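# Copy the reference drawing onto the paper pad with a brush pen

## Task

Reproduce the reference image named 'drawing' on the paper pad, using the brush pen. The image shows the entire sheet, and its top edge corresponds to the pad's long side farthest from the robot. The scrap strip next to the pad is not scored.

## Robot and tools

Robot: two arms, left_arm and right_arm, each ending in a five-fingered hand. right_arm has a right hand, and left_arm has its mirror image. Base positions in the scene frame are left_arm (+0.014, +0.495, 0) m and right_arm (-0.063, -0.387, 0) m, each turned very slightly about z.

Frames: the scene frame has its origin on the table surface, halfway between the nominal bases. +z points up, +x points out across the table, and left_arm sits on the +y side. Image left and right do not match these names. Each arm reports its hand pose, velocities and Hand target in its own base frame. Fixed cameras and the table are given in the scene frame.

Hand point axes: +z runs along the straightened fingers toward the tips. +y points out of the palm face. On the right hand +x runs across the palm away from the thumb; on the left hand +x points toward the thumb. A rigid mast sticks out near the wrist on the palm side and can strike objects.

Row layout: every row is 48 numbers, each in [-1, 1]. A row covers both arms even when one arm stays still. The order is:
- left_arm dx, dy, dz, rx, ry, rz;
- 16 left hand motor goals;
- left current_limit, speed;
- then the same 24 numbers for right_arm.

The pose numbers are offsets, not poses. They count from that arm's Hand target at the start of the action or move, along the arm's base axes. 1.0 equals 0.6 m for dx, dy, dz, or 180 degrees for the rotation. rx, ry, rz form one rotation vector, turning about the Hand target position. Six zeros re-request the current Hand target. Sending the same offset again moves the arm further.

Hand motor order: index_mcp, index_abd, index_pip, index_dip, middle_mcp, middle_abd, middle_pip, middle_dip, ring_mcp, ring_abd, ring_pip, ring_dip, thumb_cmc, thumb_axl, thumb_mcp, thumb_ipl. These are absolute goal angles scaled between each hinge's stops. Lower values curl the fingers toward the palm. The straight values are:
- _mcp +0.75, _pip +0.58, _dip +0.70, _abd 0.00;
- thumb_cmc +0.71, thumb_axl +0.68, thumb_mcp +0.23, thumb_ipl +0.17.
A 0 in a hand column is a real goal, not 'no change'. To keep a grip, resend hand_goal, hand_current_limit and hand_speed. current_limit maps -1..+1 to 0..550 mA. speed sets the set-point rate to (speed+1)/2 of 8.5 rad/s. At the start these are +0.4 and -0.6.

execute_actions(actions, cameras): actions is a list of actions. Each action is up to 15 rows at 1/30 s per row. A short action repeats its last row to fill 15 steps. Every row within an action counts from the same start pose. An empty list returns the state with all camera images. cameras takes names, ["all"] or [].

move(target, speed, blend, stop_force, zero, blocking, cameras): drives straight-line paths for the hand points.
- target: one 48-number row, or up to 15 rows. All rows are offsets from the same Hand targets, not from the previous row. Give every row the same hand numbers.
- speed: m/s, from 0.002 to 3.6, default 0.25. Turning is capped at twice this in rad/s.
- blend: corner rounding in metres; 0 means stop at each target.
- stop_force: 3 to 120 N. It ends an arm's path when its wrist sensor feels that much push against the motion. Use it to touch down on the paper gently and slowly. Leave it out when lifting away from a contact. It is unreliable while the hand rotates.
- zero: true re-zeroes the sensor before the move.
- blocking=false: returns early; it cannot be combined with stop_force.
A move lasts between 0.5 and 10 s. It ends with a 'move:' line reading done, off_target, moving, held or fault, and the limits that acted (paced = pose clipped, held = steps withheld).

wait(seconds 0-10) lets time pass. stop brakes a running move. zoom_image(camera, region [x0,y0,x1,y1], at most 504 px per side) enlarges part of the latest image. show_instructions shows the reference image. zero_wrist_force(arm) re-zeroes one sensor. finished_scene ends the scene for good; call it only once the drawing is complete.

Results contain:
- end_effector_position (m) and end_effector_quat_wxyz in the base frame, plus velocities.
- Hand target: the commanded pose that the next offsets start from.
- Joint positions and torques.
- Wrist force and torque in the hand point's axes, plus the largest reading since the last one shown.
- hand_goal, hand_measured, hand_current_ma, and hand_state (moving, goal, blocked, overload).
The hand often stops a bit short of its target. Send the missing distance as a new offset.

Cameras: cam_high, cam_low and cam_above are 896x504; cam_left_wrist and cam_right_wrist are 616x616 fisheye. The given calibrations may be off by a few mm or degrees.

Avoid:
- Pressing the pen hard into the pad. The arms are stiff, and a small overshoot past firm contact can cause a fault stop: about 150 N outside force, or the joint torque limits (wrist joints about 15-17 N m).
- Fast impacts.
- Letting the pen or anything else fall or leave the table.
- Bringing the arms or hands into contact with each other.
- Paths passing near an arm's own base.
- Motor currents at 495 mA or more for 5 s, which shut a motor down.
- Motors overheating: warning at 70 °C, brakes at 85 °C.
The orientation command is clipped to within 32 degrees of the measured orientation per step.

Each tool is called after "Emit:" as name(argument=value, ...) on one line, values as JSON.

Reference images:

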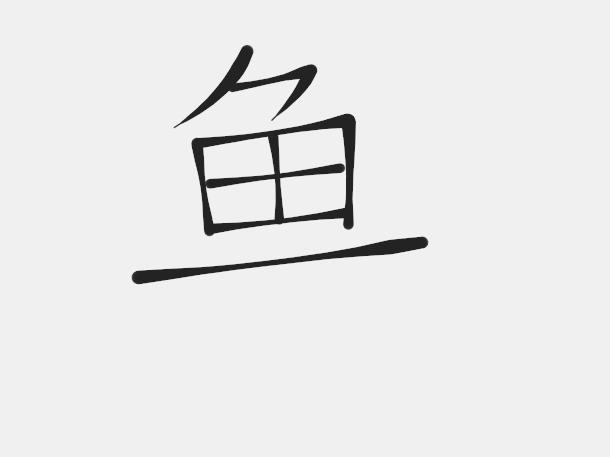

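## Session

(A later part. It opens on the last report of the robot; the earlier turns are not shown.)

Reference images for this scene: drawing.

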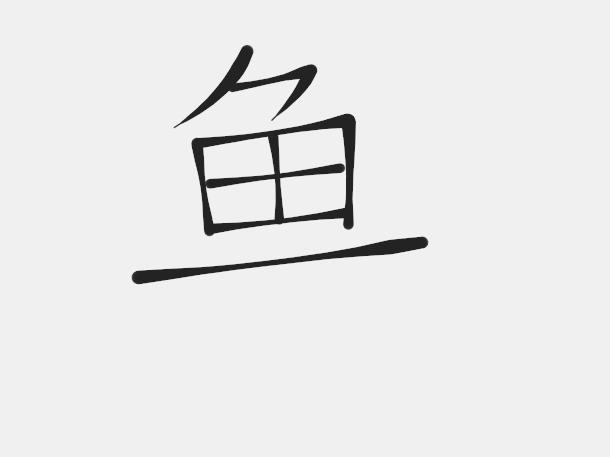

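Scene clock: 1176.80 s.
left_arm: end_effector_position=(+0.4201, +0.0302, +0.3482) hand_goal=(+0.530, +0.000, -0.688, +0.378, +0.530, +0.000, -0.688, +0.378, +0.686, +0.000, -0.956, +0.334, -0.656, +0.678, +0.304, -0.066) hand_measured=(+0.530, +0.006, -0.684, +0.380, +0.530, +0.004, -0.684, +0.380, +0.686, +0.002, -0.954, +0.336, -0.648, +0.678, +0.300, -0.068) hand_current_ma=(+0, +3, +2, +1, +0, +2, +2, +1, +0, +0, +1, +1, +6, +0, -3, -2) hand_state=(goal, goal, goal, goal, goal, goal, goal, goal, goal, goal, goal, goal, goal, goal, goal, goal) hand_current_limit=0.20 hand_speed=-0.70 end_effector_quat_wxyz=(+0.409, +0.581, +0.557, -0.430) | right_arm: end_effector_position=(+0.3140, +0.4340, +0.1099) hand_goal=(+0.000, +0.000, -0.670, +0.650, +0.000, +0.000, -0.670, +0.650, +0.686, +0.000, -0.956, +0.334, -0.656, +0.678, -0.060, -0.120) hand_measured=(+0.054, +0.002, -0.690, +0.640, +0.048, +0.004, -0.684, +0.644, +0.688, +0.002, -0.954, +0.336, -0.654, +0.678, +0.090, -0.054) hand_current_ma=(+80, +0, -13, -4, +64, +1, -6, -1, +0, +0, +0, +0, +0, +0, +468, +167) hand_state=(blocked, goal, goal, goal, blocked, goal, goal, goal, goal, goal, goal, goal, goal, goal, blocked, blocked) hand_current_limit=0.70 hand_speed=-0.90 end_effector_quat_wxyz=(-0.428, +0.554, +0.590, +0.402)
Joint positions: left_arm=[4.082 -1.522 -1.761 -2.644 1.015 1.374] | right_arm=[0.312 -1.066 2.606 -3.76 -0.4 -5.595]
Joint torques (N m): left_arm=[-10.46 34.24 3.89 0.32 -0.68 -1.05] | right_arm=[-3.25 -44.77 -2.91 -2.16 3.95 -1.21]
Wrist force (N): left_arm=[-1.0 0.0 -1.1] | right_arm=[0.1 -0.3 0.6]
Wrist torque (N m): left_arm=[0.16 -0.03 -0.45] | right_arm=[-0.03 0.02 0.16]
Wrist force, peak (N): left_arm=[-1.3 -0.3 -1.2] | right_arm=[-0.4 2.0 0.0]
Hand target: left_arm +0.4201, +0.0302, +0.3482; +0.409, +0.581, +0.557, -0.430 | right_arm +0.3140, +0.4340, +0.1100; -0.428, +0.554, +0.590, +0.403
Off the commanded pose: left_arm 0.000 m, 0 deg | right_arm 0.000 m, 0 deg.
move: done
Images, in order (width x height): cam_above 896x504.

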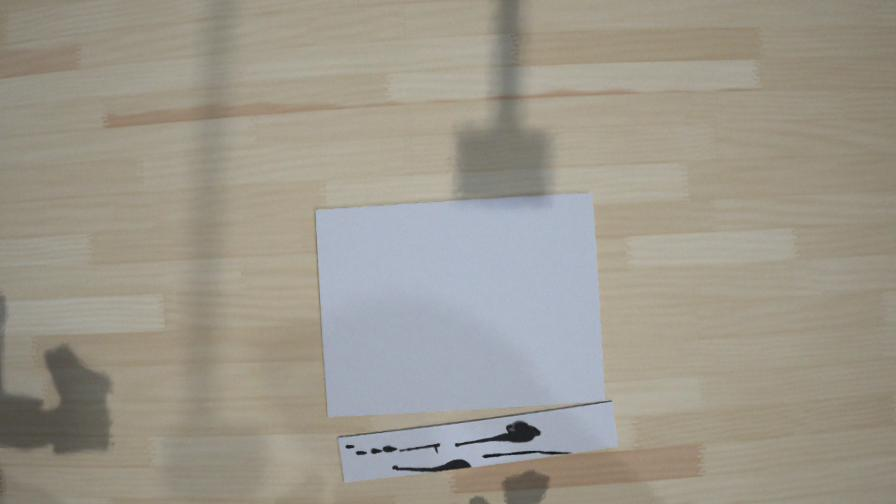

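Emit:
move(target=[[0,0,0,0,0,0,0.529,0,-0.689,0.378,0.529,0,-0.689,0.378,0.685,0,-0.956,0.333,-0.657,0.678,0.303,-0.066,0.2,-0.7, 0.44817,-0.10733,-0.00817,0,0,0,0.0,0,-0.67,0.65,0.0,0,-0.67,0.65,0.685,0,-0.956,0.333,-0.657,0.678,-0.06,-0.12,0.7,-0.9],[0,0,0,0,0,0,0.529,0,-0.689,0.378,0.529,0,-0.689,0.378,0.685,0,-0.956,0.333,-0.657,0.678,0.303,-0.066,0.2,-0.7, 0.415,-0.074,-0.00817,0,0,0,0.0,0,-0.67,0.65,0.0,0,-0.67,0.65,0.685,0,-0.956,0.333,-0.657,0.678,-0.06,-0.12,0.7,-0.9]], speed=[0.15,0.03], cameras=["cam_above"])

Emit:
zoom_image(camera="cam_above", region=[420, 270, 560, 350])

Emit:
move(target=[0,0,0,0,0,0,0.529,0,-0.689,0.378,0.529,0,-0.689,0.378,0.685,0,-0.956,0.333,-0.657,0.678,0.303,-0.066,0.2,-0.7, -0.00382,0.03311,0,0,0,0,0.0,0,-0.67,0.65,0.0,0,-0.67,0.65,0.685,0,-0.956,0.333,-0.657,0.678,-0.06,-0.12,0.7,-0.9], speed=0.03, cameras=["cam_above"])

Emit:
zoom_image(camera="cam_above", region=[420, 270, 560, 350])

Emit:
move(target=[0,0,0,0,0,0,0.529,0,-0.689,0.378,0.529,0,-0.689,0.378,0.685,0,-0.956,0.333,-0.657,0.678,0.303,-0.066,0.2,-0.7, -0.00382,0.03311,0,0,0,0,0.0,0,-0.67,0.65,0.0,0,-0.67,0.65,0.685,0,-0.956,0.333,-0.657,0.678,-0.06,-0.12,0.7,-0.9], speed=0.03, cameras=["cam_above"])

Emit:
zoom_image(camera="cam_above", region=[420, 270, 560, 350])

Emit:
move(target=[0,0,0,0,0,0,0.529,0,-0.689,0.378,0.529,0,-0.689,0.378,0.685,0,-0.956,0.333,-0.657,0.678,0.303,-0.066,0.2,-0.7, -0.00382,0.03311,0,0,0,0,0.0,0,-0.67,0.65,0.0,0,-0.67,0.65,0.685,0,-0.956,0.333,-0.657,0.678,-0.06,-0.12,0.7,-0.9], speed=0.03, cameras=["cam_above"])

Emit:
zoom_image(camera="cam_above", region=[380, 270, 520, 350])

Scene clock: 1210.63 s.
left_arm: end_effector_position=(+0.4201, +0.0302, +0.3482) hand_goal=(+0.530, +0.000, -0.688, +0.378, +0.530, +0.000, -0.688, +0.378, +0.686, +0.000, -0.956, +0.334, -0.656, +0.678, +0.304, -0.066) hand_measured=(+0.530, +0.006, -0.684, +0.380, +0.530, +0.004, -0.684, +0.380, +0.686, +0.002, -0.954, +0.336, -0.648, +0.678, +0.300, -0.068) hand_current_ma=(+0, +3, +2, +1, +0, +2, +2, +1, +0, +0, +1, +1, +6, +0, -3, -2) hand_state=(goal, goal, goal, goal, goal, goal, goal, goal, goal, goal, goal, goal, goal, goal, goal, goal) hand_current_limit=0.20 hand_speed=-0.70 end_effector_quat_wxyz=(+0.409, +0.581, +0.557, -0.430) | right_arm: end_effector_position=(+0.5628, +0.3897, +0.1051) hand_goal=(+0.000, +0.000, -0.670, +0.650, +0.000, +0.000, -0.670, +0.650, +0.686, +0.000, -0.956, +0.334, -0.656, +0.678, -0.060, -0.120) hand_measured=(+0.054, +0.002, -0.690, +0.640, +0.048, +0.004, -0.684, +0.644, +0.688, +0.002, -0.954, +0.336, -0.654, +0.678, +0.090, -0.054) hand_current_ma=(+80, +0, -13, -4, +64, +1, -7, -2, +0, +0, +0, +0, +0, +0, +468, +167) hand_state=(blocked, goal, blocked, goal, blocked, goal, goal, goal, goal, goal, goal, goal, goal, goal, blocked, blocked) hand_current_limit=0.70 hand_speed=-0.90 end_effector_quat_wxyz=(-0.428, +0.554, +0.590, +0.403) end_effector_velocity=(+0.000, -0.001, +0.000) end_effector_angular_velocity=(-0.001, +0.002, -0.001)
Joint positions: left_arm=[4.082 -1.522 -1.761 -2.644 1.015 1.374] | right_arm=[0.081 -1.056 2.108 -2.684 -0.316 -6.22]
Joint velocities: left_arm=[within noise] | right_arm=[-0.001 -0.001 -0.001 0.005 0 -0.002]
Joint torques (N m): left_arm=[-10.95 34.68 4.02 0.26 -0.81 -1] | right_arm=[-4.71 -14.36 -16.91 -0.87 3.77 -1.49]
Wrist force (N): left_arm=[-0.9 -0.1 -1.2] | right_arm=[0.1 -0.5 0.3]
Wrist torque (N m): left_arm=[0.17 -0.03 -0.45] | right_arm=[-0.05 0.02 0.15]
Wrist force, peak (N): left_arm=[-1.2 -0.1 -1.4] | right_arm=[0.9 -5.5 3.6]
Hand target: left_arm +0.4201, +0.0302, +0.3482; +0.409, +0.581, +0.557, -0.430 | right_arm +0.5630, +0.3896, +0.1051; -0.428, +0.554, +0.590, +0.403
Off the commanded pose: left_arm 0.000 m, 0 deg | right_arm 0.000 m, 0 deg.
move: done
Images, in order (width x height): cam_above 896x504.

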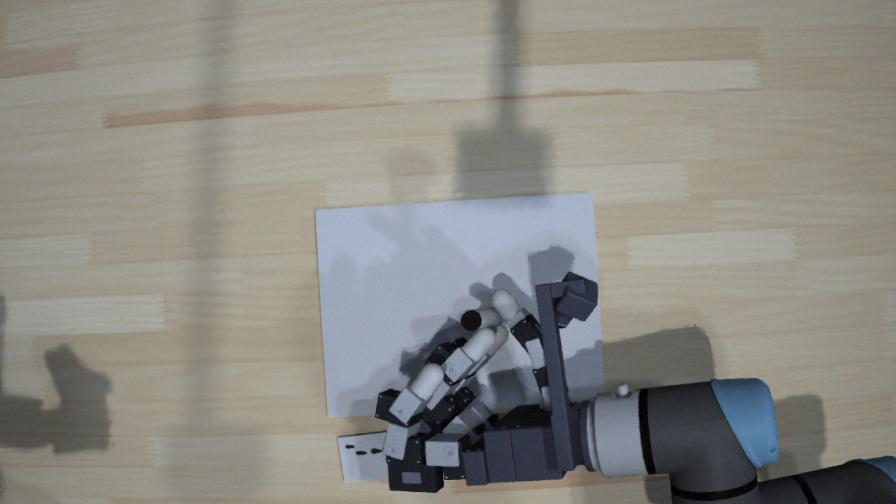

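Scaled by 3.600 from the camera's 896x504 image, which has a finer 1280x720 frame.

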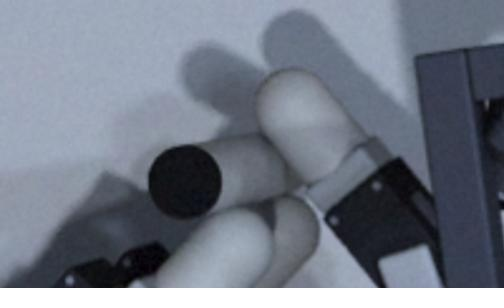

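Scene clock: 1211.63 s.
left_arm: end_effector_position=(+0.4201, +0.0302, +0.3482) hand_goal=(+0.530, +0.000, -0.688, +0.378, +0.530, +0.000, -0.688, +0.378, +0.686, +0.000, -0.956, +0.334, -0.656, +0.678, +0.304, -0.066) hand_measured=(+0.530, +0.006, -0.684, +0.380, +0.530, +0.004, -0.684, +0.380, +0.686, +0.002, -0.954, +0.336, -0.648, +0.678, +0.300, -0.068) hand_current_ma=(+0, +3, +2, +1, +0, +2, +2, +1, +0, +0, +1, +1, +6, +0, -3, -2) hand_state=(goal, goal, goal, goal, goal, goal, goal, goal, goal, goal, goal, goal, goal, goal, goal, goal) hand_current_limit=0.20 hand_speed=-0.70 end_effector_quat_wxyz=(+0.409, +0.581, +0.557, -0.430) | right_arm: end_effector_position=(+0.5608, +0.4096, +0.1051) hand_goal=(+0.000, +0.000, -0.670, +0.650, +0.000, +0.000, -0.670, +0.650, +0.686, +0.000, -0.956, +0.334, -0.656, +0.678, -0.060, -0.120) hand_measured=(+0.054, +0.002, -0.690, +0.640, +0.048, +0.004, -0.684, +0.644, +0.688, +0.002, -0.954, +0.336, -0.654, +0.678, +0.090, -0.054) hand_current_ma=(+80, +0, -13, -4, +64, +1, -7, -2, +0, +0, +0, +0, +0, +0, +467, +167) hand_state=(blocked, goal, blocked, goal, blocked, goal, goal, goal, goal, goal, goal, goal, goal, goal, blocked, blocked) hand_current_limit=0.70 hand_speed=-0.90 end_effector_quat_wxyz=(-0.427, +0.554, +0.590, +0.403) end_effector_velocity=(-0.001, +0.000, -0.001) end_effector_angular_velocity=(+0.000, +0.004, +0.002)
Joint positions: left_arm=[4.082 -1.522 -1.761 -2.644 1.015 1.374] | right_arm=[0.121 -1.019 2.091 -2.823 -0.321 -6.095]
Joint velocities: left_arm=[within noise] | right_arm=[0 0 0.002 0.006 0 -0.004]
Joint torques (N m): left_arm=[-10.59 35.41 3.48 0.25 -0.66 -0.84] | right_arm=[-4.77 -43.02 -1.77 -0.26 -0.12 -1.59]
Wrist force (N): left_arm=[-1.0 -0.1 -0.9] | right_arm=[0.0 -0.2 0.5]
Wrist torque (N m): left_arm=[0.14 -0.02 -0.45] | right_arm=[-0.02 0.04 0.15]
Wrist force, peak (N): left_arm=[-1.2 -0.1 -1.3] | right_arm=[0.1 -0.5 0.8]
Hand target: left_arm +0.4201, +0.0302, +0.3482; +0.409, +0.581, +0.557, -0.430 | right_arm +0.5607, +0.4095, +0.1051; -0.428, +0.554, +0.590, +0.403
Off the commanded pose: left_arm 0.000 m, 0 deg | right_arm 0.000 m, 0 deg.
move: done
Images, in order (width x height): cam_above 896x504.

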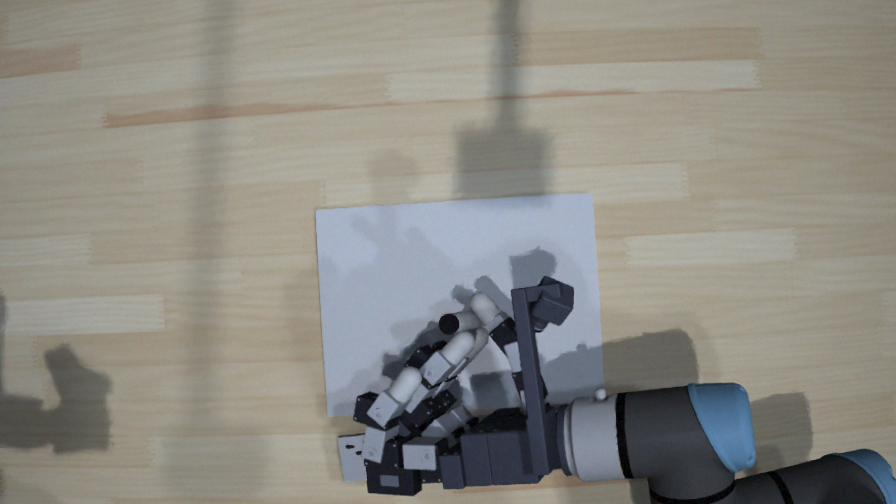

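Scaled by 3.600 from the camera's 896x504 image, which has a finer 1280x720 frame.

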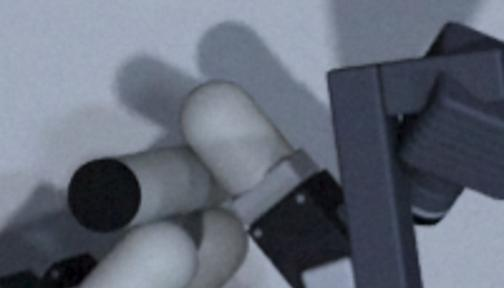

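Scene clock: 1212.63 s.
left_arm: end_effector_position=(+0.4201, +0.0302, +0.3482) hand_goal=(+0.530, +0.000, -0.688, +0.378, +0.530, +0.000, -0.688, +0.378, +0.686, +0.000, -0.956, +0.334, -0.656, +0.678, +0.304, -0.066) hand_measured=(+0.530, +0.006, -0.684, +0.380, +0.530, +0.004, -0.684, +0.380, +0.686, +0.002, -0.954, +0.336, -0.648, +0.678, +0.300, -0.068) hand_current_ma=(+0, +3, +2, +1, +0, +2, +2, +1, +0, +0, +1, +1, +6, +0, -3, -2) hand_state=(goal, goal, goal, goal, goal, goal, goal, goal, goal, goal, goal, goal, goal, goal, goal, goal) hand_current_limit=0.20 hand_speed=-0.70 end_effector_quat_wxyz=(+0.409, +0.581, +0.557, -0.430) | right_arm: end_effector_position=(+0.5585, +0.4294, +0.1051) hand_goal=(+0.000, +0.000, -0.670, +0.650, +0.000, +0.000, -0.670, +0.650, +0.686, +0.000, -0.956, +0.334, -0.656, +0.678, -0.060, -0.120) hand_measured=(+0.054, +0.002, -0.690, +0.640, +0.048, +0.004, -0.684, +0.644, +0.688, +0.002, -0.954, +0.336, -0.654, +0.678, +0.090, -0.054) hand_current_ma=(+80, +0, -13, -4, +64, +1, -7, -2, +0, +0, +0, +0, +0, +0, +467, +167) hand_state=(blocked, goal, blocked, goal, blocked, goal, goal, goal, goal, goal, goal, goal, goal, goal, blocked, blocked) hand_current_limit=0.70 hand_speed=-0.90 end_effector_quat_wxyz=(-0.427, +0.554, +0.590, +0.403) end_effector_velocity=(-0.001, +0.000, -0.001) end_effector_angular_velocity=(-0.002, +0.001, +0.001)
Joint positions: left_arm=[4.082 -1.522 -1.761 -2.644 1.015 1.374] | right_arm=[0.16 -0.982 2.068 -2.949 -0.33 -5.976]
Joint velocities: left_arm=[within noise] | right_arm=[0 0 0.001 0.005 -0.002 -0.005]
Joint torques (N m): left_arm=[-10.93 35.14 3.94 0.06 -0.68 -1.08] | right_arm=[-4.74 -44.35 -1 -0.72 0.74 -1.6]
Wrist force (N): left_arm=[-0.9 -0.1 -1.0] | right_arm=[0.2 -0.1 0.7]
Wrist torque (N m): left_arm=[0.15 -0.03 -0.44] | right_arm=[-0.02 0.00 0.16]
Wrist force, peak (N): left_arm=[-1.1 -0.2 -1.3] | right_arm=[0.3 -0.6 1.0]
Hand target: left_arm +0.4201, +0.0302, +0.3482; +0.409, +0.581, +0.557, -0.430 | right_arm +0.5584, +0.4294, +0.1051; -0.428, +0.554, +0.590, +0.403
Off the commanded pose: left_arm 0.000 m, 0 deg | right_arm 0.000 m, 0 deg.
move: done
Images, in order (width x height): cam_above 896x504.

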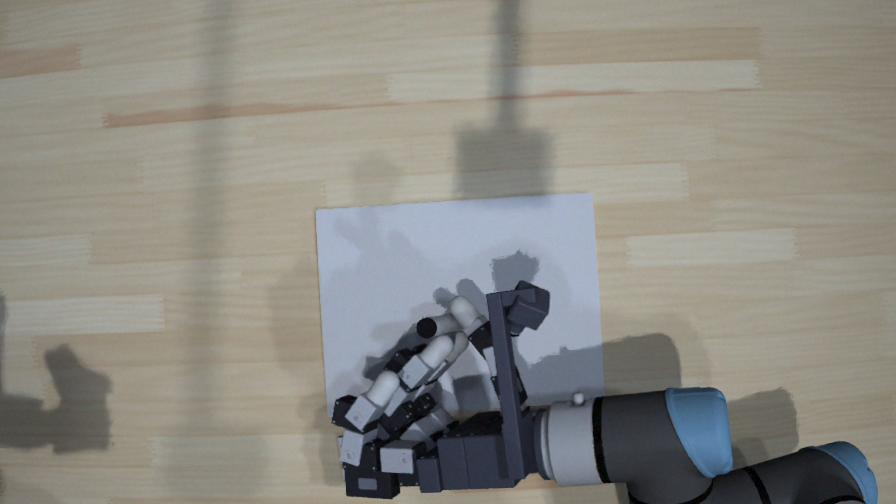

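Scaled by 3.600 from the camera's 896x504 image, which has a finer 1280x720 frame.

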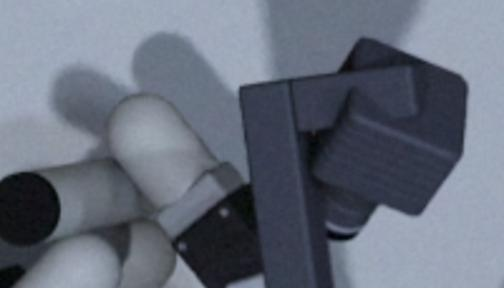

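Scene clock: 1213.63 s.
left_arm: end_effector_position=(+0.4201, +0.0302, +0.3482) hand_goal=(+0.530, +0.000, -0.688, +0.378, +0.530, +0.000, -0.688, +0.378, +0.686, +0.000, -0.956, +0.334, -0.656, +0.678, +0.304, -0.066) hand_measured=(+0.530, +0.006, -0.684, +0.380, +0.530, +0.004, -0.684, +0.380, +0.686, +0.002, -0.954, +0.336, -0.648, +0.678, +0.300, -0.068) hand_current_ma=(+0, +3, +2, +1, +0, +2, +2, +1, +0, +0, +1, +1, +6, +0, -3, -2) hand_state=(goal, goal, goal, goal, goal, goal, goal, goal, goal, goal, goal, goal, goal, goal, goal, goal) hand_current_limit=0.20 hand_speed=-0.70 end_effector_quat_wxyz=(+0.409, +0.581, +0.557, -0.430) | right_arm: end_effector_position=(+0.5562, +0.4493, +0.1051) hand_goal=(+0.000, +0.000, -0.670, +0.650, +0.000, +0.000, -0.670, +0.650, +0.686, +0.000, -0.956, +0.334, -0.656, +0.678, -0.060, -0.120) hand_measured=(+0.054, +0.002, -0.690, +0.640, +0.048, +0.004, -0.684, +0.644, +0.688, +0.002, -0.954, +0.336, -0.654, +0.678, +0.090, -0.054) hand_current_ma=(+80, +0, -13, -4, +64, +1, -7, -2, +0, +0, +0, +0, +0, +0, +468, +167) hand_state=(blocked, goal, blocked, goal, blocked, goal, goal, goal, goal, goal, goal, goal, goal, goal, blocked, blocked) hand_current_limit=0.70 hand_speed=-0.90 end_effector_quat_wxyz=(-0.427, +0.554, +0.590, +0.403)
Joint positions: left_arm=[4.082 -1.522 -1.761 -2.644 1.015 1.374] | right_arm=[0.198 -0.947 2.04 -3.06 -0.343 -5.866]
Joint torques (N m): left_arm=[-10.29 33.71 4.32 0.2 -0.74 -1.14] | right_arm=[-4.58 -46.21 -0.42 -0.75 1.54 -1.46]
Wrist force (N): left_arm=[-1.1 -0.2 -1.1] | right_arm=[0.1 -0.2 0.5]
Wrist torque (N m): left_arm=[0.14 0.00 -0.46] | right_arm=[-0.02 0.03 0.15]
Wrist force, peak (N): left_arm=[-1.1 -0.4 -1.2] | right_arm=[0.3 -0.6 1.0]
Hand target: left_arm +0.4201, +0.0302, +0.3482; +0.409, +0.581, +0.557, -0.430 | right_arm +0.5561, +0.4492, +0.1051; -0.428, +0.554, +0.590, +0.403
Off the commanded pose: left_arm 0.000 m, 0 deg | right_arm 0.000 m, 0 deg.
move: done
Images, in order (width x height): cam_above 896x504.

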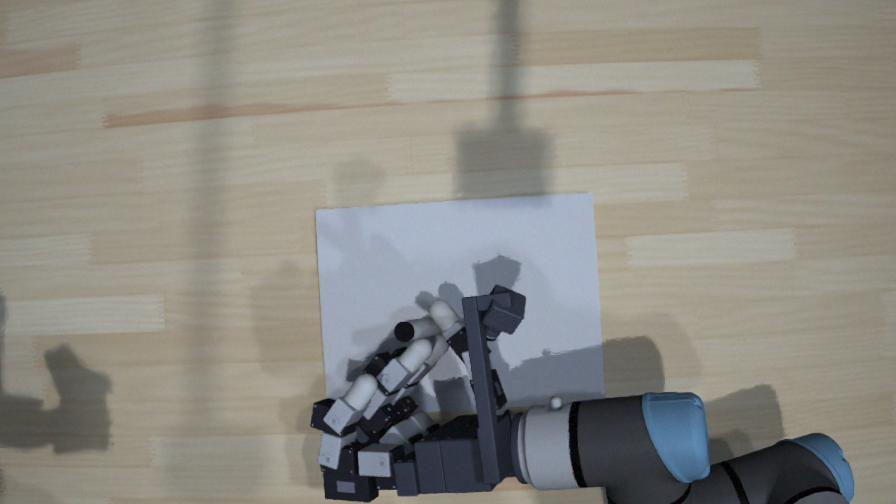

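Scaled by 3.600 from the camera's 896x504 image, which has a finer 1280x720 frame.

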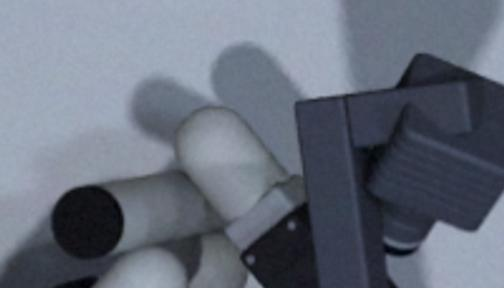

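Emit:
move(target=[[0,0,0,0,0,0,0.529,0,-0.689,0.378,0.529,0,-0.689,0.378,0.685,0,-0.956,0.333,-0.657,0.678,0.303,-0.066,0.2,-0.7, 0,0,0.0667,0,0,0,0.0,0,-0.67,0.65,0.0,0,-0.67,0.65,0.685,0,-0.956,0.333,-0.657,0.678,-0.06,-0.12,0.7,-0.9],[0,0,0,0,0,0,0.529,0,-0.689,0.378,0.529,0,-0.689,0.378,0.685,0,-0.956,0.333,-0.657,0.678,0.303,-0.066,0.2,-0.7, -0.2,0,0.0667,0,0,-0.1111,0.0,0,-0.67,0.65,0.0,0,-0.67,0.65,0.685,0,-0.956,0.333,-0.657,0.678,-0.06,-0.12,0.7,-0.9]], speed=[0.1,0.1], cameras=["cam_above","cam_low"])

Emit:
zoom_image(camera="cam_low", region=[420, 180, 580, 330])

Scene clock: 1256.77 s.
left_arm: end_effector_position=(+0.4201, +0.0302, +0.3482) hand_goal=(+0.530, +0.000, -0.688, +0.378, +0.530, +0.000, -0.688, +0.378, +0.686, +0.000, -0.956, +0.334, -0.656, +0.678, +0.304, -0.066) hand_measured=(+0.530, +0.006, -0.684, +0.380, +0.530, +0.004, -0.684, +0.380, +0.686, +0.002, -0.954, +0.336, -0.648, +0.678, +0.300, -0.068) hand_current_ma=(+0, +3, +2, +1, +0, +2, +2, +1, +0, +0, +1, +1, +6, +0, -3, -2) hand_state=(goal, goal, goal, goal, goal, goal, goal, goal, goal, goal, goal, goal, goal, goal, goal, goal) hand_current_limit=0.20 hand_speed=-0.70 end_effector_quat_wxyz=(+0.409, +0.581, +0.557, -0.430) | right_arm: end_effector_position=(+0.4361, +0.4492, +0.1453) hand_goal=(+0.000, +0.000, -0.670, +0.650, +0.000, +0.000, -0.670, +0.650, +0.686, +0.000, -0.956, +0.334, -0.656, +0.678, -0.060, -0.120) hand_measured=(+0.054, +0.002, -0.690, +0.640, +0.048, +0.004, -0.684, +0.644, +0.688, +0.002, -0.954, +0.336, -0.654, +0.678, +0.090, -0.054) hand_current_ma=(+80, +0, -13, -4, +64, +1, -7, -2, +0, +0, +0, +0, +0, +0, +467, +167) hand_state=(blocked, goal, blocked, goal, blocked, goal, goal, goal, goal, goal, goal, goal, goal, goal, blocked, blocked) hand_current_limit=0.70 hand_speed=-0.90 end_effector_quat_wxyz=(-0.351, +0.648, +0.485, +0.471)
Joint positions: left_arm=[4.082 -1.522 -1.761 -2.644 1.015 1.374] | right_arm=[0.404 -1.024 2.308 -3.953 -0.749 -5.072]
Joint torques (N m): left_arm=[-9.9 32.89 3.7 0.11 -0.77 -0.92] | right_arm=[0.9 -10.76 -19.87 -2.18 0.87 0.13]
Wrist force (N): left_arm=[-0.9 -0.2 -1.4] | right_arm=[0.3 -0.2 0.7]
Wrist torque (N m): left_arm=[0.17 -0.05 -0.43] | right_arm=[-0.05 0.01 0.16]
Wrist force, peak (N): left_arm=[-1.3 -0.2 -1.3] | right_arm=[-1.1 -0.5 0.9]
Hand target: left_arm +0.4201, +0.0302, +0.3482; +0.409, +0.581, +0.557, -0.430 | right_arm +0.4361, +0.4492, +0.1452; -0.351, +0.648, +0.485, +0.471
Off the commanded pose: left_arm 0.000 m, 0 deg | right_arm 0.000 m, 0 deg.
move: done
Images, in order (width x height): cam_low 896x504, cam_above 896x504.

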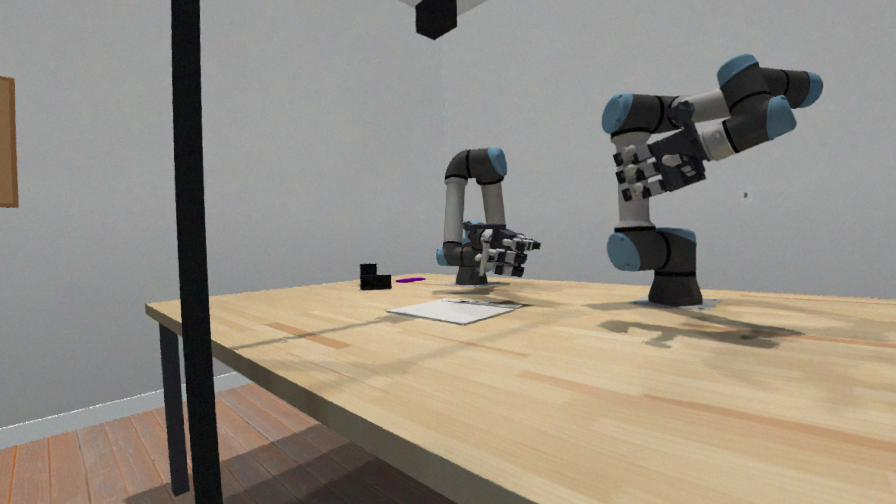

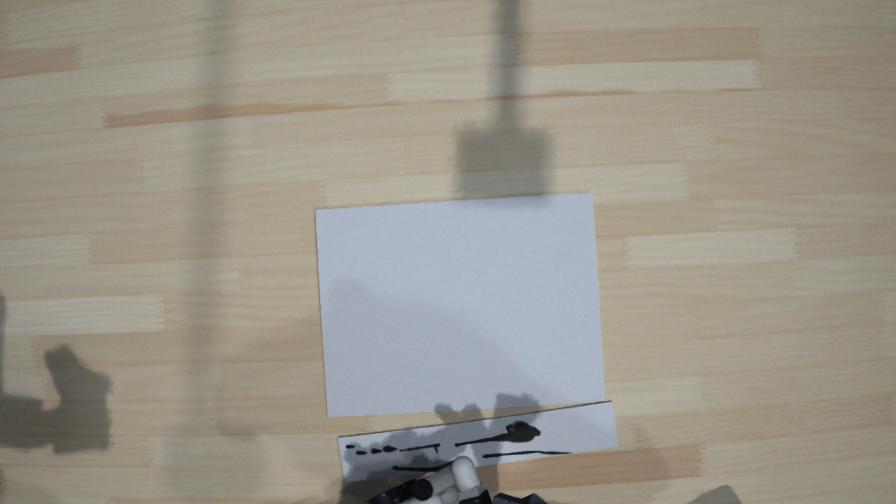

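Scaled by 3.150 from the camera's 896x504 image, which has a finer 1280x720 frame.

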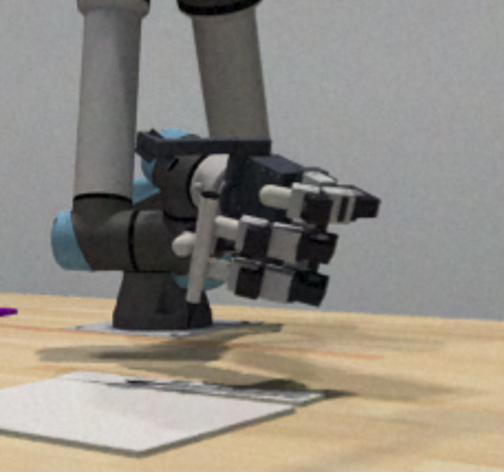

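Emit:
zoom_image(camera="cam_low", region=[460, 220, 530, 300])

Emit:
execute_actions(actions=[], cameras=["cam_right_wrist"])

Emit:
zoom_image(camera="cam_right_wrist", region=[300, 100, 500, 320])

Scaled by 6.300 from the camera's 896x504 image, which has a finer 1280x720 frame.

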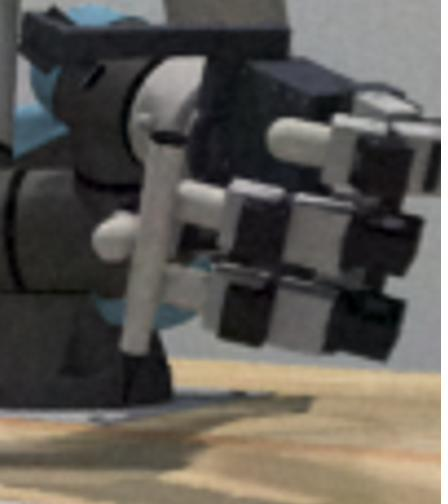

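Scene clock: 1261.93 s.
left_arm: end_effector_position=(+0.4201, +0.0302, +0.3482) hand_goal=(+0.530, +0.000, -0.688, +0.378, +0.530, +0.000, -0.688, +0.378, +0.686, +0.000, -0.956, +0.334, -0.656, +0.678, +0.304, -0.066) hand_measured=(+0.530, +0.006, -0.684, +0.380, +0.530, +0.004, -0.684, +0.380, +0.686, +0.002, -0.954, +0.336, -0.648, +0.678, +0.300, -0.068) hand_current_ma=(+0, +3, +2, +1, +0, +2, +2, +1, +0, +0, +1, +1, +6, +0, -3, -2) hand_state=(goal, goal, goal, goal, goal, goal, goal, goal, goal, goal, goal, goal, goal, goal, goal, goal) hand_current_limit=0.20 hand_speed=-0.70 end_effector_quat_wxyz=(+0.409, +0.581, +0.557, -0.430) | right_arm: end_effector_position=(+0.4361, +0.4492, +0.1452) hand_goal=(+0.000, +0.000, -0.670, +0.650, +0.000, +0.000, -0.670, +0.650, +0.686, +0.000, -0.956, +0.334, -0.656, +0.678, -0.060, -0.120) hand_measured=(+0.054, +0.002, -0.690, +0.640, +0.048, +0.004, -0.684, +0.644, +0.688, +0.002, -0.954, +0.336, -0.654, +0.678, +0.090, -0.054) hand_current_ma=(+80, +0, -13, -4, +64, +1, -7, -2, +0, +0, +0, +0, +0, +0, +467, +167) hand_state=(blocked, goal, blocked, goal, blocked, goal, goal, goal, goal, goal, goal, goal, goal, goal, blocked, blocked) hand_current_limit=0.70 hand_speed=-0.90 end_effector_quat_wxyz=(-0.351, +0.648, +0.485, +0.471)
Joint positions: left_arm=[4.082 -1.522 -1.761 -2.644 1.015 1.374] | right_arm=[0.404 -1.023 2.308 -3.953 -0.749 -5.072]
Joint velocities: within noise
Joint torques (N m): left_arm=[-11.83 33.69 3.91 0.15 -0.73 -1.09] | right_arm=[6.93 -11.55 -20.6 -4 -1.64 1.72]
Motor temperatures (°C): left_arm=[29 26 30 38 36 35] | right_arm=[28 29 28 34 33 35]
Wrist force (N): left_arm=[-0.8 0.0 -1.2] | right_arm=[0.2 -0.1 0.5]
Wrist torque (N m): left_arm=[0.18 -0.06 -0.44] | right_arm=[-0.01 0.02 0.16]
Wrist force, peak (N): left_arm=[-1.1 0.1 -1.4] | right_arm=[0.2 -0.6 0.6]
Hand target: left_arm +0.4201, +0.0302, +0.3482; +0.409, +0.581, +0.557, -0.430 | right_arm +0.4361, +0.4492, +0.1452; -0.351, +0.648, +0.485, +0.471
Off the commanded pose: left_arm 0.000 m, 0 deg | right_arm 0.000 m, 0 deg.
camera_calibration:
cam_right_wrist: T_world_to_cam=[[0.552876, -0.395803, -0.733259, 0.0776838], [-0.716388, -0.675222, -0.17568, 0.587353], [-0.425577, 0.622427, -0.656862, 0.129283], [0, 0, 0, 1]] pos_world=[0.432843, 0.346871, 0.24507]
Images, in order (width x height): cam_right_wrist 616x616.

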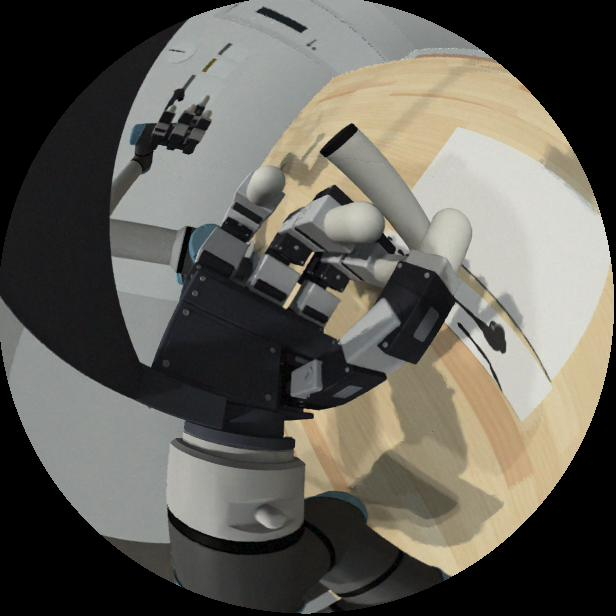

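Scaled by 2.291 from the camera's 616x616 image, which has a finer 880x880 frame.

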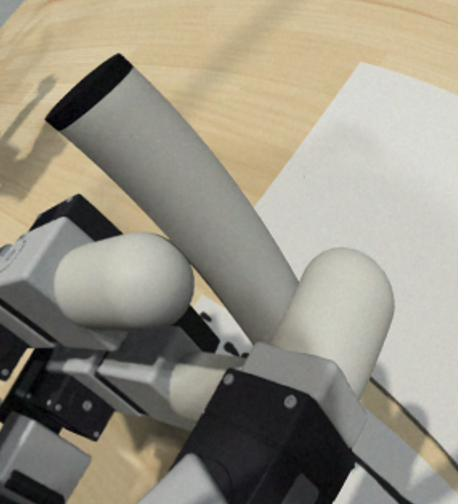

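Emit:
move(target=[[0,0,0,0,0,0,0.529,0,-0.689,0.378,0.529,0,-0.689,0.378,0.685,0,-0.956,0.333,-0.657,0.678,0.303,-0.066,0.2,-0.7, 0.07217,-0.2675,-0.05867,0,0,0,0.0,0,-0.67,0.65,0.0,0,-0.67,0.65,0.685,0,-0.956,0.333,-0.657,0.678,-0.06,-0.12,0.7,-0.9],[0,0,0,0,0,0,0.529,0,-0.689,0.378,0.529,0,-0.689,0.378,0.685,0,-0.956,0.333,-0.657,0.678,0.303,-0.066,0.2,-0.7, 0.04783,-0.24183,-0.07533,0,0,0,0.0,0,-0.67,0.65,0.0,0,-0.67,0.65,0.685,0,-0.956,0.333,-0.657,0.678,-0.06,-0.12,0.7,-0.9]], speed=[0.12,0.03], cameras=["cam_above"])

Emit:
zoom_image(camera="cam_above", region=[540, 390, 640, 460])

Emit:
move(target=[0,0,0,0,0,0,0.529,0,-0.689,0.378,0.529,0,-0.689,0.378,0.685,0,-0.956,0.333,-0.657,0.678,0.303,-0.066,0.2,-0.7, 0,0,-0.025,0,0,0,0.0,0,-0.67,0.65,0.0,0,-0.67,0.65,0.685,0,-0.956,0.333,-0.657,0.678,-0.06,-0.12,0.7,-0.9], speed=0.03, cameras=["cam_above"])

Emit:
zoom_image(camera="cam_above", region=[540, 390, 640, 460])

Emit:
move(target=[0,0,0,0,0,0,0.529,0,-0.689,0.378,0.529,0,-0.689,0.378,0.685,0,-0.956,0.333,-0.657,0.678,0.303,-0.066,0.2,-0.7, 0,0.01667,0,0,0,0,0.0,0,-0.67,0.65,0.0,0,-0.67,0.65,0.685,0,-0.956,0.333,-0.657,0.678,-0.06,-0.12,0.7,-0.9], speed=0.03, cameras=["cam_above"])

Emit:
zoom_image(camera="cam_above", region=[540, 390, 640, 460])

Emit:
move(target=[0,0,0,0,0,0,0.529,0,-0.689,0.378,0.529,0,-0.689,0.378,0.685,0,-0.956,0.333,-0.657,0.678,0.303,-0.066,0.2,-0.7, 0,0.01667,-0.00667,0,0,0,0.0,0,-0.67,0.65,0.0,0,-0.67,0.65,0.685,0,-0.956,0.333,-0.657,0.678,-0.06,-0.12,0.7,-0.9], speed=0.03, cameras=["cam_above"])

Emit:
zoom_image(camera="cam_above", region=[540, 390, 640, 460])

Scene clock: 1285.23 s.
left_arm: end_effector_position=(+0.4201, +0.0302, +0.3482) hand_goal=(+0.530, +0.000, -0.688, +0.378, +0.530, +0.000, -0.688, +0.378, +0.686, +0.000, -0.956, +0.334, -0.656, +0.678, +0.304, -0.066) hand_measured=(+0.530, +0.006, -0.684, +0.380, +0.530, +0.004, -0.684, +0.380, +0.686, +0.002, -0.954, +0.336, -0.648, +0.678, +0.300, -0.068) hand_current_ma=(+0, +3, +2, +1, +0, +2, +2, +1, +0, +0, +1, +1, +6, +0, -3, -2) hand_state=(goal, goal, goal, goal, goal, goal, goal, goal, goal, goal, goal, goal, goal, goal, goal, goal) hand_current_limit=0.20 hand_speed=-0.70 end_effector_quat_wxyz=(+0.409, +0.581, +0.557, -0.430) | right_arm: end_effector_position=(+0.4647, +0.3041, +0.0997) hand_goal=(+0.000, +0.000, -0.670, +0.650, +0.000, +0.000, -0.670, +0.650, +0.686, +0.000, -0.956, +0.334, -0.656, +0.678, -0.060, -0.120) hand_measured=(+0.052, +0.002, -0.690, +0.640, +0.046, +0.004, -0.684, +0.644, +0.686, +0.002, -0.954, +0.336, -0.654, +0.678, +0.090, -0.054) hand_current_ma=(+77, +0, -14, -5, +62, +1, -7, -2, +0, +0, +0, +0, +0, +0, +468, +167) hand_state=(blocked, goal, blocked, goal, blocked, goal, goal, goal, goal, goal, goal, goal, goal, goal, blocked, blocked) hand_current_limit=0.70 hand_speed=-0.90 end_effector_quat_wxyz=(-0.351, +0.648, +0.485, +0.470) end_effector_velocity=(+0.001, -0.001, -0.001) end_effector_angular_velocity=(-0.002, +0.000, -0.001)
Joint positions: left_arm=[4.082 -1.522 -1.761 -2.644 1.015 1.374] | right_arm=[-0.023 -1.009 2.539 -3.776 -0.409 -5.567]
Joint velocities: left_arm=[within noise] | right_arm=[-0.002 0 0 0.005 -0.001 -0.005]
Joint torques (N m): left_arm=[-10.77 34.22 3.79 0.19 -0.79 -0.92] | right_arm=[-5.36 -47.63 -9.78 -0.51 3.02 -1.57]
Wrist force (N): left_arm=[-0.7 0.0 -1.1] | right_arm=[0.0 -0.5 0.7]
Wrist torque (N m): left_arm=[0.17 -0.06 -0.43] | right_arm=[-0.09 0.02 0.15]
Wrist force, peak (N): left_arm=[-1.3 -0.1 -1.3] | right_arm=[1.4 -4.6 1.2]
Hand target: left_arm +0.4201, +0.0302, +0.3482; +0.409, +0.581, +0.557, -0.430 | right_arm +0.4648, +0.3041, +0.1000; -0.351, +0.648, +0.485, +0.471
Off the commanded pose: left_arm 0.000 m, 0 deg | right_arm 0.000 m, 0 deg.
move: done
Images, in order (width x height): cam_above 896x504.

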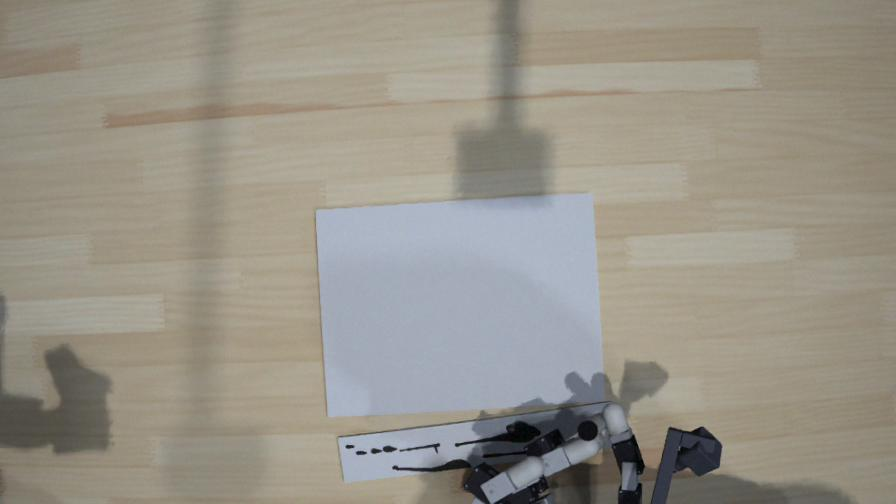

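Scaled by 5.040 from the camera's 896x504 image, which has a finer 1280x720 frame.

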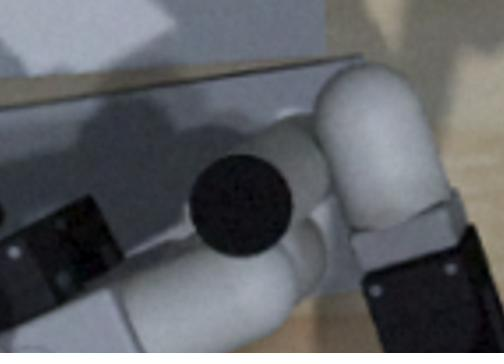

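Scene clock: 1286.03 s.
left_arm: end_effector_position=(+0.4201, +0.0302, +0.3482) hand_goal=(+0.530, +0.000, -0.688, +0.378, +0.530, +0.000, -0.688, +0.378, +0.686, +0.000, -0.956, +0.334, -0.656, +0.678, +0.304, -0.066) hand_measured=(+0.530, +0.006, -0.684, +0.380, +0.530, +0.004, -0.684, +0.380, +0.686, +0.002, -0.954, +0.336, -0.648, +0.678, +0.300, -0.068) hand_current_ma=(+0, +3, +2, +1, +0, +2, +2, +1, +0, +0, +1, +1, +6, +0, -3, -2) hand_state=(goal, goal, goal, goal, goal, goal, goal, goal, goal, goal, goal, goal, goal, goal, goal, goal) hand_current_limit=0.20 hand_speed=-0.70 end_effector_quat_wxyz=(+0.409, +0.581, +0.557, -0.430) | right_arm: end_effector_position=(+0.4648, +0.3041, +0.0848) hand_goal=(+0.000, +0.000, -0.670, +0.650, +0.000, +0.000, -0.670, +0.650, +0.686, +0.000, -0.956, +0.334, -0.656, +0.678, -0.060, -0.120) hand_measured=(+0.052, +0.002, -0.690, +0.640, +0.046, +0.004, -0.684, +0.644, +0.686, +0.002, -0.954, +0.336, -0.654, +0.678, +0.090, -0.054) hand_current_ma=(+77, +0, -14, -5, +62, +1, -7, -2, +0, +0, +0, +0, +0, +0, +468, +167) hand_state=(blocked, goal, blocked, goal, blocked, goal, goal, goal, goal, goal, goal, goal, goal, goal, blocked, blocked) hand_current_limit=0.70 hand_speed=-0.90 end_effector_quat_wxyz=(-0.351, +0.648, +0.485, +0.471) end_effector_velocity=(+0.000, +0.000, +0.000) end_effector_angular_velocity=(-0.001, +0.002, +0.001)
Joint positions: left_arm=[4.082 -1.522 -1.761 -2.644 1.015 1.374] | right_arm=[-0.024 -0.947 2.533 -3.832 -0.409 -5.567]
Joint velocities: left_arm=[within noise] | right_arm=[0.001 -0.003 0 0.005 -0.001 -0.001]
Joint torques (N m): left_arm=[-10.54 32.91 4.28 0.15 -0.74 -0.73] | right_arm=[4.03 -48.39 -7.96 -0.58 2.43 1.67]
Wrist force (N): left_arm=[-0.7 -0.1 -1.3] | right_arm=[0.4 -0.2 0.5]
Wrist torque (N m): left_arm=[0.18 -0.05 -0.44] | right_arm=[-0.03 -0.01 0.18]
Wrist force, peak (N): left_arm=[-1.2 -0.2 -1.3] | right_arm=[0.4 -0.3 1.1]
Hand target: left_arm +0.4201, +0.0302, +0.3482; +0.409, +0.581, +0.557, -0.430 | right_arm +0.4648, +0.3041, +0.0850; -0.351, +0.648, +0.485, +0.471
Off the commanded pose: left_arm 0.000 m, 0 deg | right_arm 0.000 m, 0 deg.
move: done
Images, in order (width x height): cam_above 896x504.

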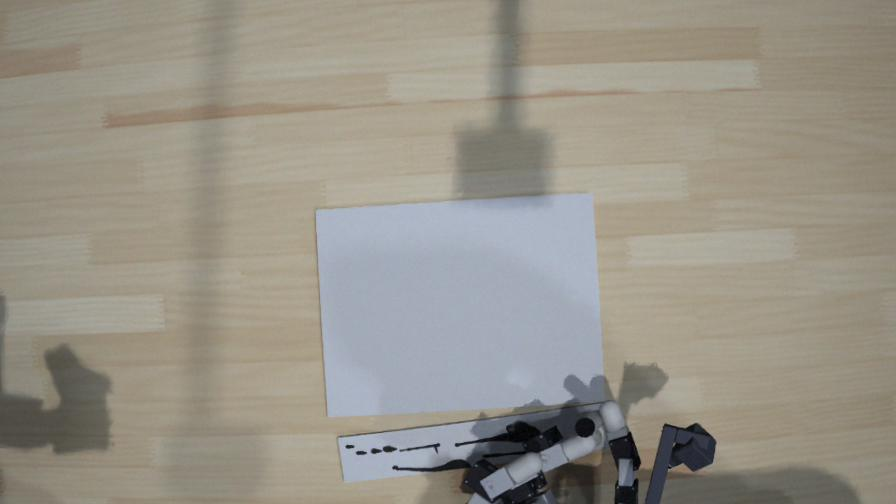

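Scaled by 5.040 from the camera's 896x504 image, which has a finer 1280x720 frame.

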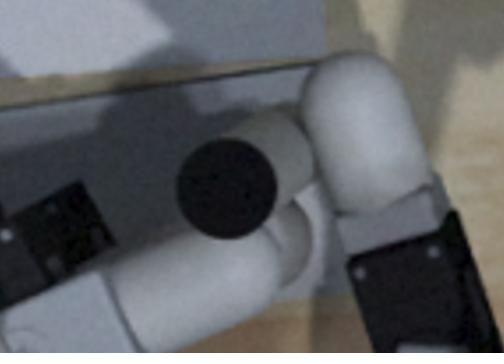

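Scene clock: 1286.80 s.
left_arm: end_effector_position=(+0.4201, +0.0302, +0.3482) hand_goal=(+0.530, +0.000, -0.688, +0.378, +0.530, +0.000, -0.688, +0.378, +0.686, +0.000, -0.956, +0.334, -0.656, +0.678, +0.304, -0.066) hand_measured=(+0.530, +0.006, -0.684, +0.380, +0.530, +0.004, -0.684, +0.380, +0.686, +0.002, -0.954, +0.336, -0.648, +0.678, +0.300, -0.068) hand_current_ma=(+0, +3, +2, +1, +0, +2, +2, +1, +0, +0, +1, +1, +6, +0, -3, -2) hand_state=(goal, goal, goal, goal, goal, goal, goal, goal, goal, goal, goal, goal, goal, goal, goal, goal) hand_current_limit=0.20 hand_speed=-0.70 end_effector_quat_wxyz=(+0.409, +0.581, +0.557, -0.430) | right_arm: end_effector_position=(+0.4649, +0.3141, +0.0850) hand_goal=(+0.000, +0.000, -0.670, +0.650, +0.000, +0.000, -0.670, +0.650, +0.686, +0.000, -0.956, +0.334, -0.656, +0.678, -0.060, -0.120) hand_measured=(+0.052, +0.002, -0.690, +0.640, +0.046, +0.004, -0.684, +0.644, +0.686, +0.002, -0.954, +0.336, -0.654, +0.678, +0.090, -0.054) hand_current_ma=(+77, +0, -14, -5, +62, +1, -7, -2, +0, +0, +0, +0, +0, +0, +468, +167) hand_state=(blocked, goal, blocked, goal, blocked, goal, goal, goal, goal, goal, goal, goal, goal, goal, blocked, blocked) hand_current_limit=0.70 hand_speed=-0.90 end_effector_quat_wxyz=(-0.351, +0.648, +0.485, +0.471) end_effector_velocity=(+0.000, -0.001, -0.001) end_effector_angular_velocity=(-0.002, -0.001, +0.000)
Joint positions: left_arm=[4.082 -1.522 -1.761 -2.644 1.015 1.374] | right_arm=[0.008 -0.931 2.511 -3.88 -0.429 -5.508]
Joint velocities: left_arm=[within noise] | right_arm=[-0.002 0 0.002 0.003 0 -0.006]
Joint torques (N m): left_arm=[-10.37 33.29 3.44 0.2 -0.67 -0.93] | right_arm=[-4.43 -23.37 5.88 -0.69 2.98 -1.55]
Wrist force (N): left_arm=[-0.9 0.0 -1.2] | right_arm=[0.4 -0.3 0.2]
Wrist torque (N m): left_arm=[0.17 -0.05 -0.44] | right_arm=[-0.03 0.00 0.17]
Wrist force, peak (N): left_arm=[-1.4 -0.1 -1.3] | right_arm=[0.8 -0.7 0.7]
Hand target: left_arm +0.4201, +0.0302, +0.3482; +0.409, +0.581, +0.557, -0.430 | right_arm +0.4648, +0.3141, +0.0850; -0.351, +0.648, +0.485, +0.471
Off the commanded pose: left_arm 0.000 m, 0 deg | right_arm 0.000 m, 0 deg.
move: done
Images, in order (width x height): cam_above 896x504.

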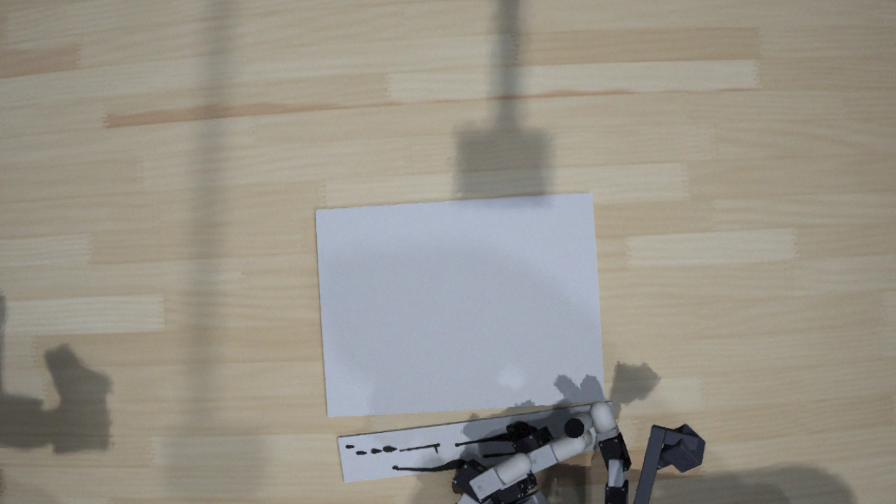

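Scaled by 5.040 from the camera's 896x504 image, which has a finer 1280x720 frame.

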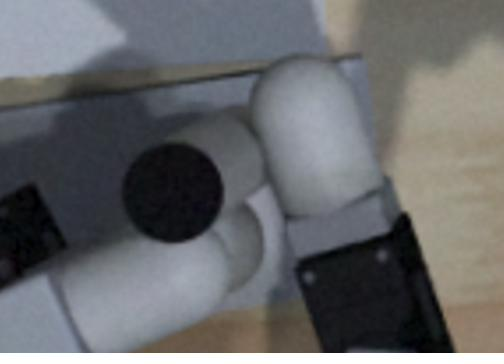

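Scene clock: 1287.57 s.
left_arm: end_effector_position=(+0.4201, +0.0302, +0.3482) hand_goal=(+0.530, +0.000, -0.688, +0.378, +0.530, +0.000, -0.688, +0.378, +0.686, +0.000, -0.956, +0.334, -0.656, +0.678, +0.304, -0.066) hand_measured=(+0.530, +0.006, -0.684, +0.380, +0.530, +0.004, -0.684, +0.380, +0.686, +0.002, -0.954, +0.336, -0.648, +0.678, +0.300, -0.068) hand_current_ma=(+0, +3, +2, +1, +0, +2, +2, +1, +0, +0, +1, +1, +6, +0, -3, -2) hand_state=(goal, goal, goal, goal, goal, goal, goal, goal, goal, goal, goal, goal, goal, goal, goal, goal) hand_current_limit=0.20 hand_speed=-0.70 end_effector_quat_wxyz=(+0.409, +0.581, +0.557, -0.430) | right_arm: end_effector_position=(+0.4649, +0.3241, +0.0808) hand_goal=(+0.000, +0.000, -0.670, +0.650, +0.000, +0.000, -0.670, +0.650, +0.686, +0.000, -0.956, +0.334, -0.656, +0.678, -0.060, -0.120) hand_measured=(+0.052, +0.002, -0.690, +0.640, +0.046, +0.004, -0.684, +0.644, +0.686, +0.002, -0.954, +0.336, -0.654, +0.678, +0.090, -0.054) hand_current_ma=(+77, +0, -14, -5, +62, +1, -7, -2, +0, +0, +0, +0, +0, +0, +468, +167) hand_state=(blocked, goal, blocked, goal, blocked, goal, goal, goal, goal, goal, goal, goal, goal, goal, blocked, blocked) hand_current_limit=0.70 hand_speed=-0.90 end_effector_quat_wxyz=(-0.351, +0.648, +0.485, +0.471) end_effector_velocity=(+0.000, -0.001, -0.001) end_effector_angular_velocity=(+0.000, +0.002, +0.001)
Joint positions: left_arm=[4.082 -1.522 -1.761 -2.644 1.015 1.374] | right_arm=[0.038 -0.902 2.488 -3.933 -0.45 -5.456]
Joint velocities: left_arm=[within noise] | right_arm=[-0.003 -0.001 0.002 0.006 0.003 -0.006]
Joint torques (N m): left_arm=[-9.73 34.33 4.79 0.24 -0.67 -0.71] | right_arm=[-4.8 -45.88 6.99 -0.51 3.02 -1.57]
Wrist force (N): left_arm=[-0.7 -0.3 -1.1] | right_arm=[0.3 -0.3 0.7]
Wrist torque (N m): left_arm=[0.14 -0.05 -0.43] | right_arm=[-0.04 -0.01 0.17]
Wrist force, peak (N): left_arm=[-1.2 -0.1 -1.4] | right_arm=[-0.1 -0.7 1.0]
Hand target: left_arm +0.4201, +0.0302, +0.3482; +0.409, +0.581, +0.557, -0.430 | right_arm +0.4648, +0.3241, +0.0810; -0.351, +0.648, +0.485, +0.471
Off the commanded pose: left_arm 0.000 m, 0 deg | right_arm 0.000 m, 0 deg.
move: done
Images, in order (width x height): cam_above 896x504.

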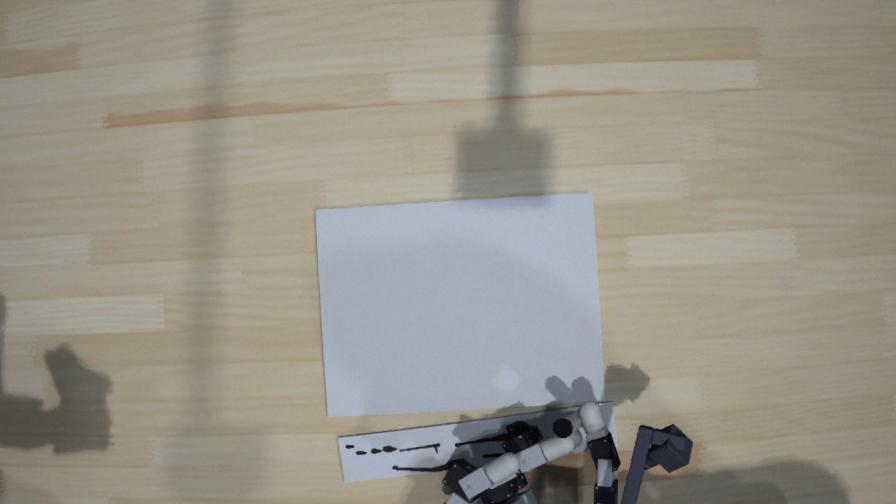

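Scaled by 5.040 from the camera's 896x504 image, which has a finer 1280x720 frame.

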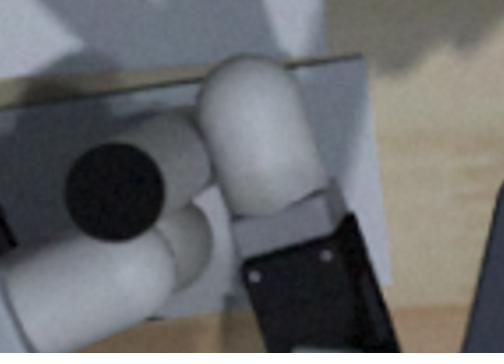

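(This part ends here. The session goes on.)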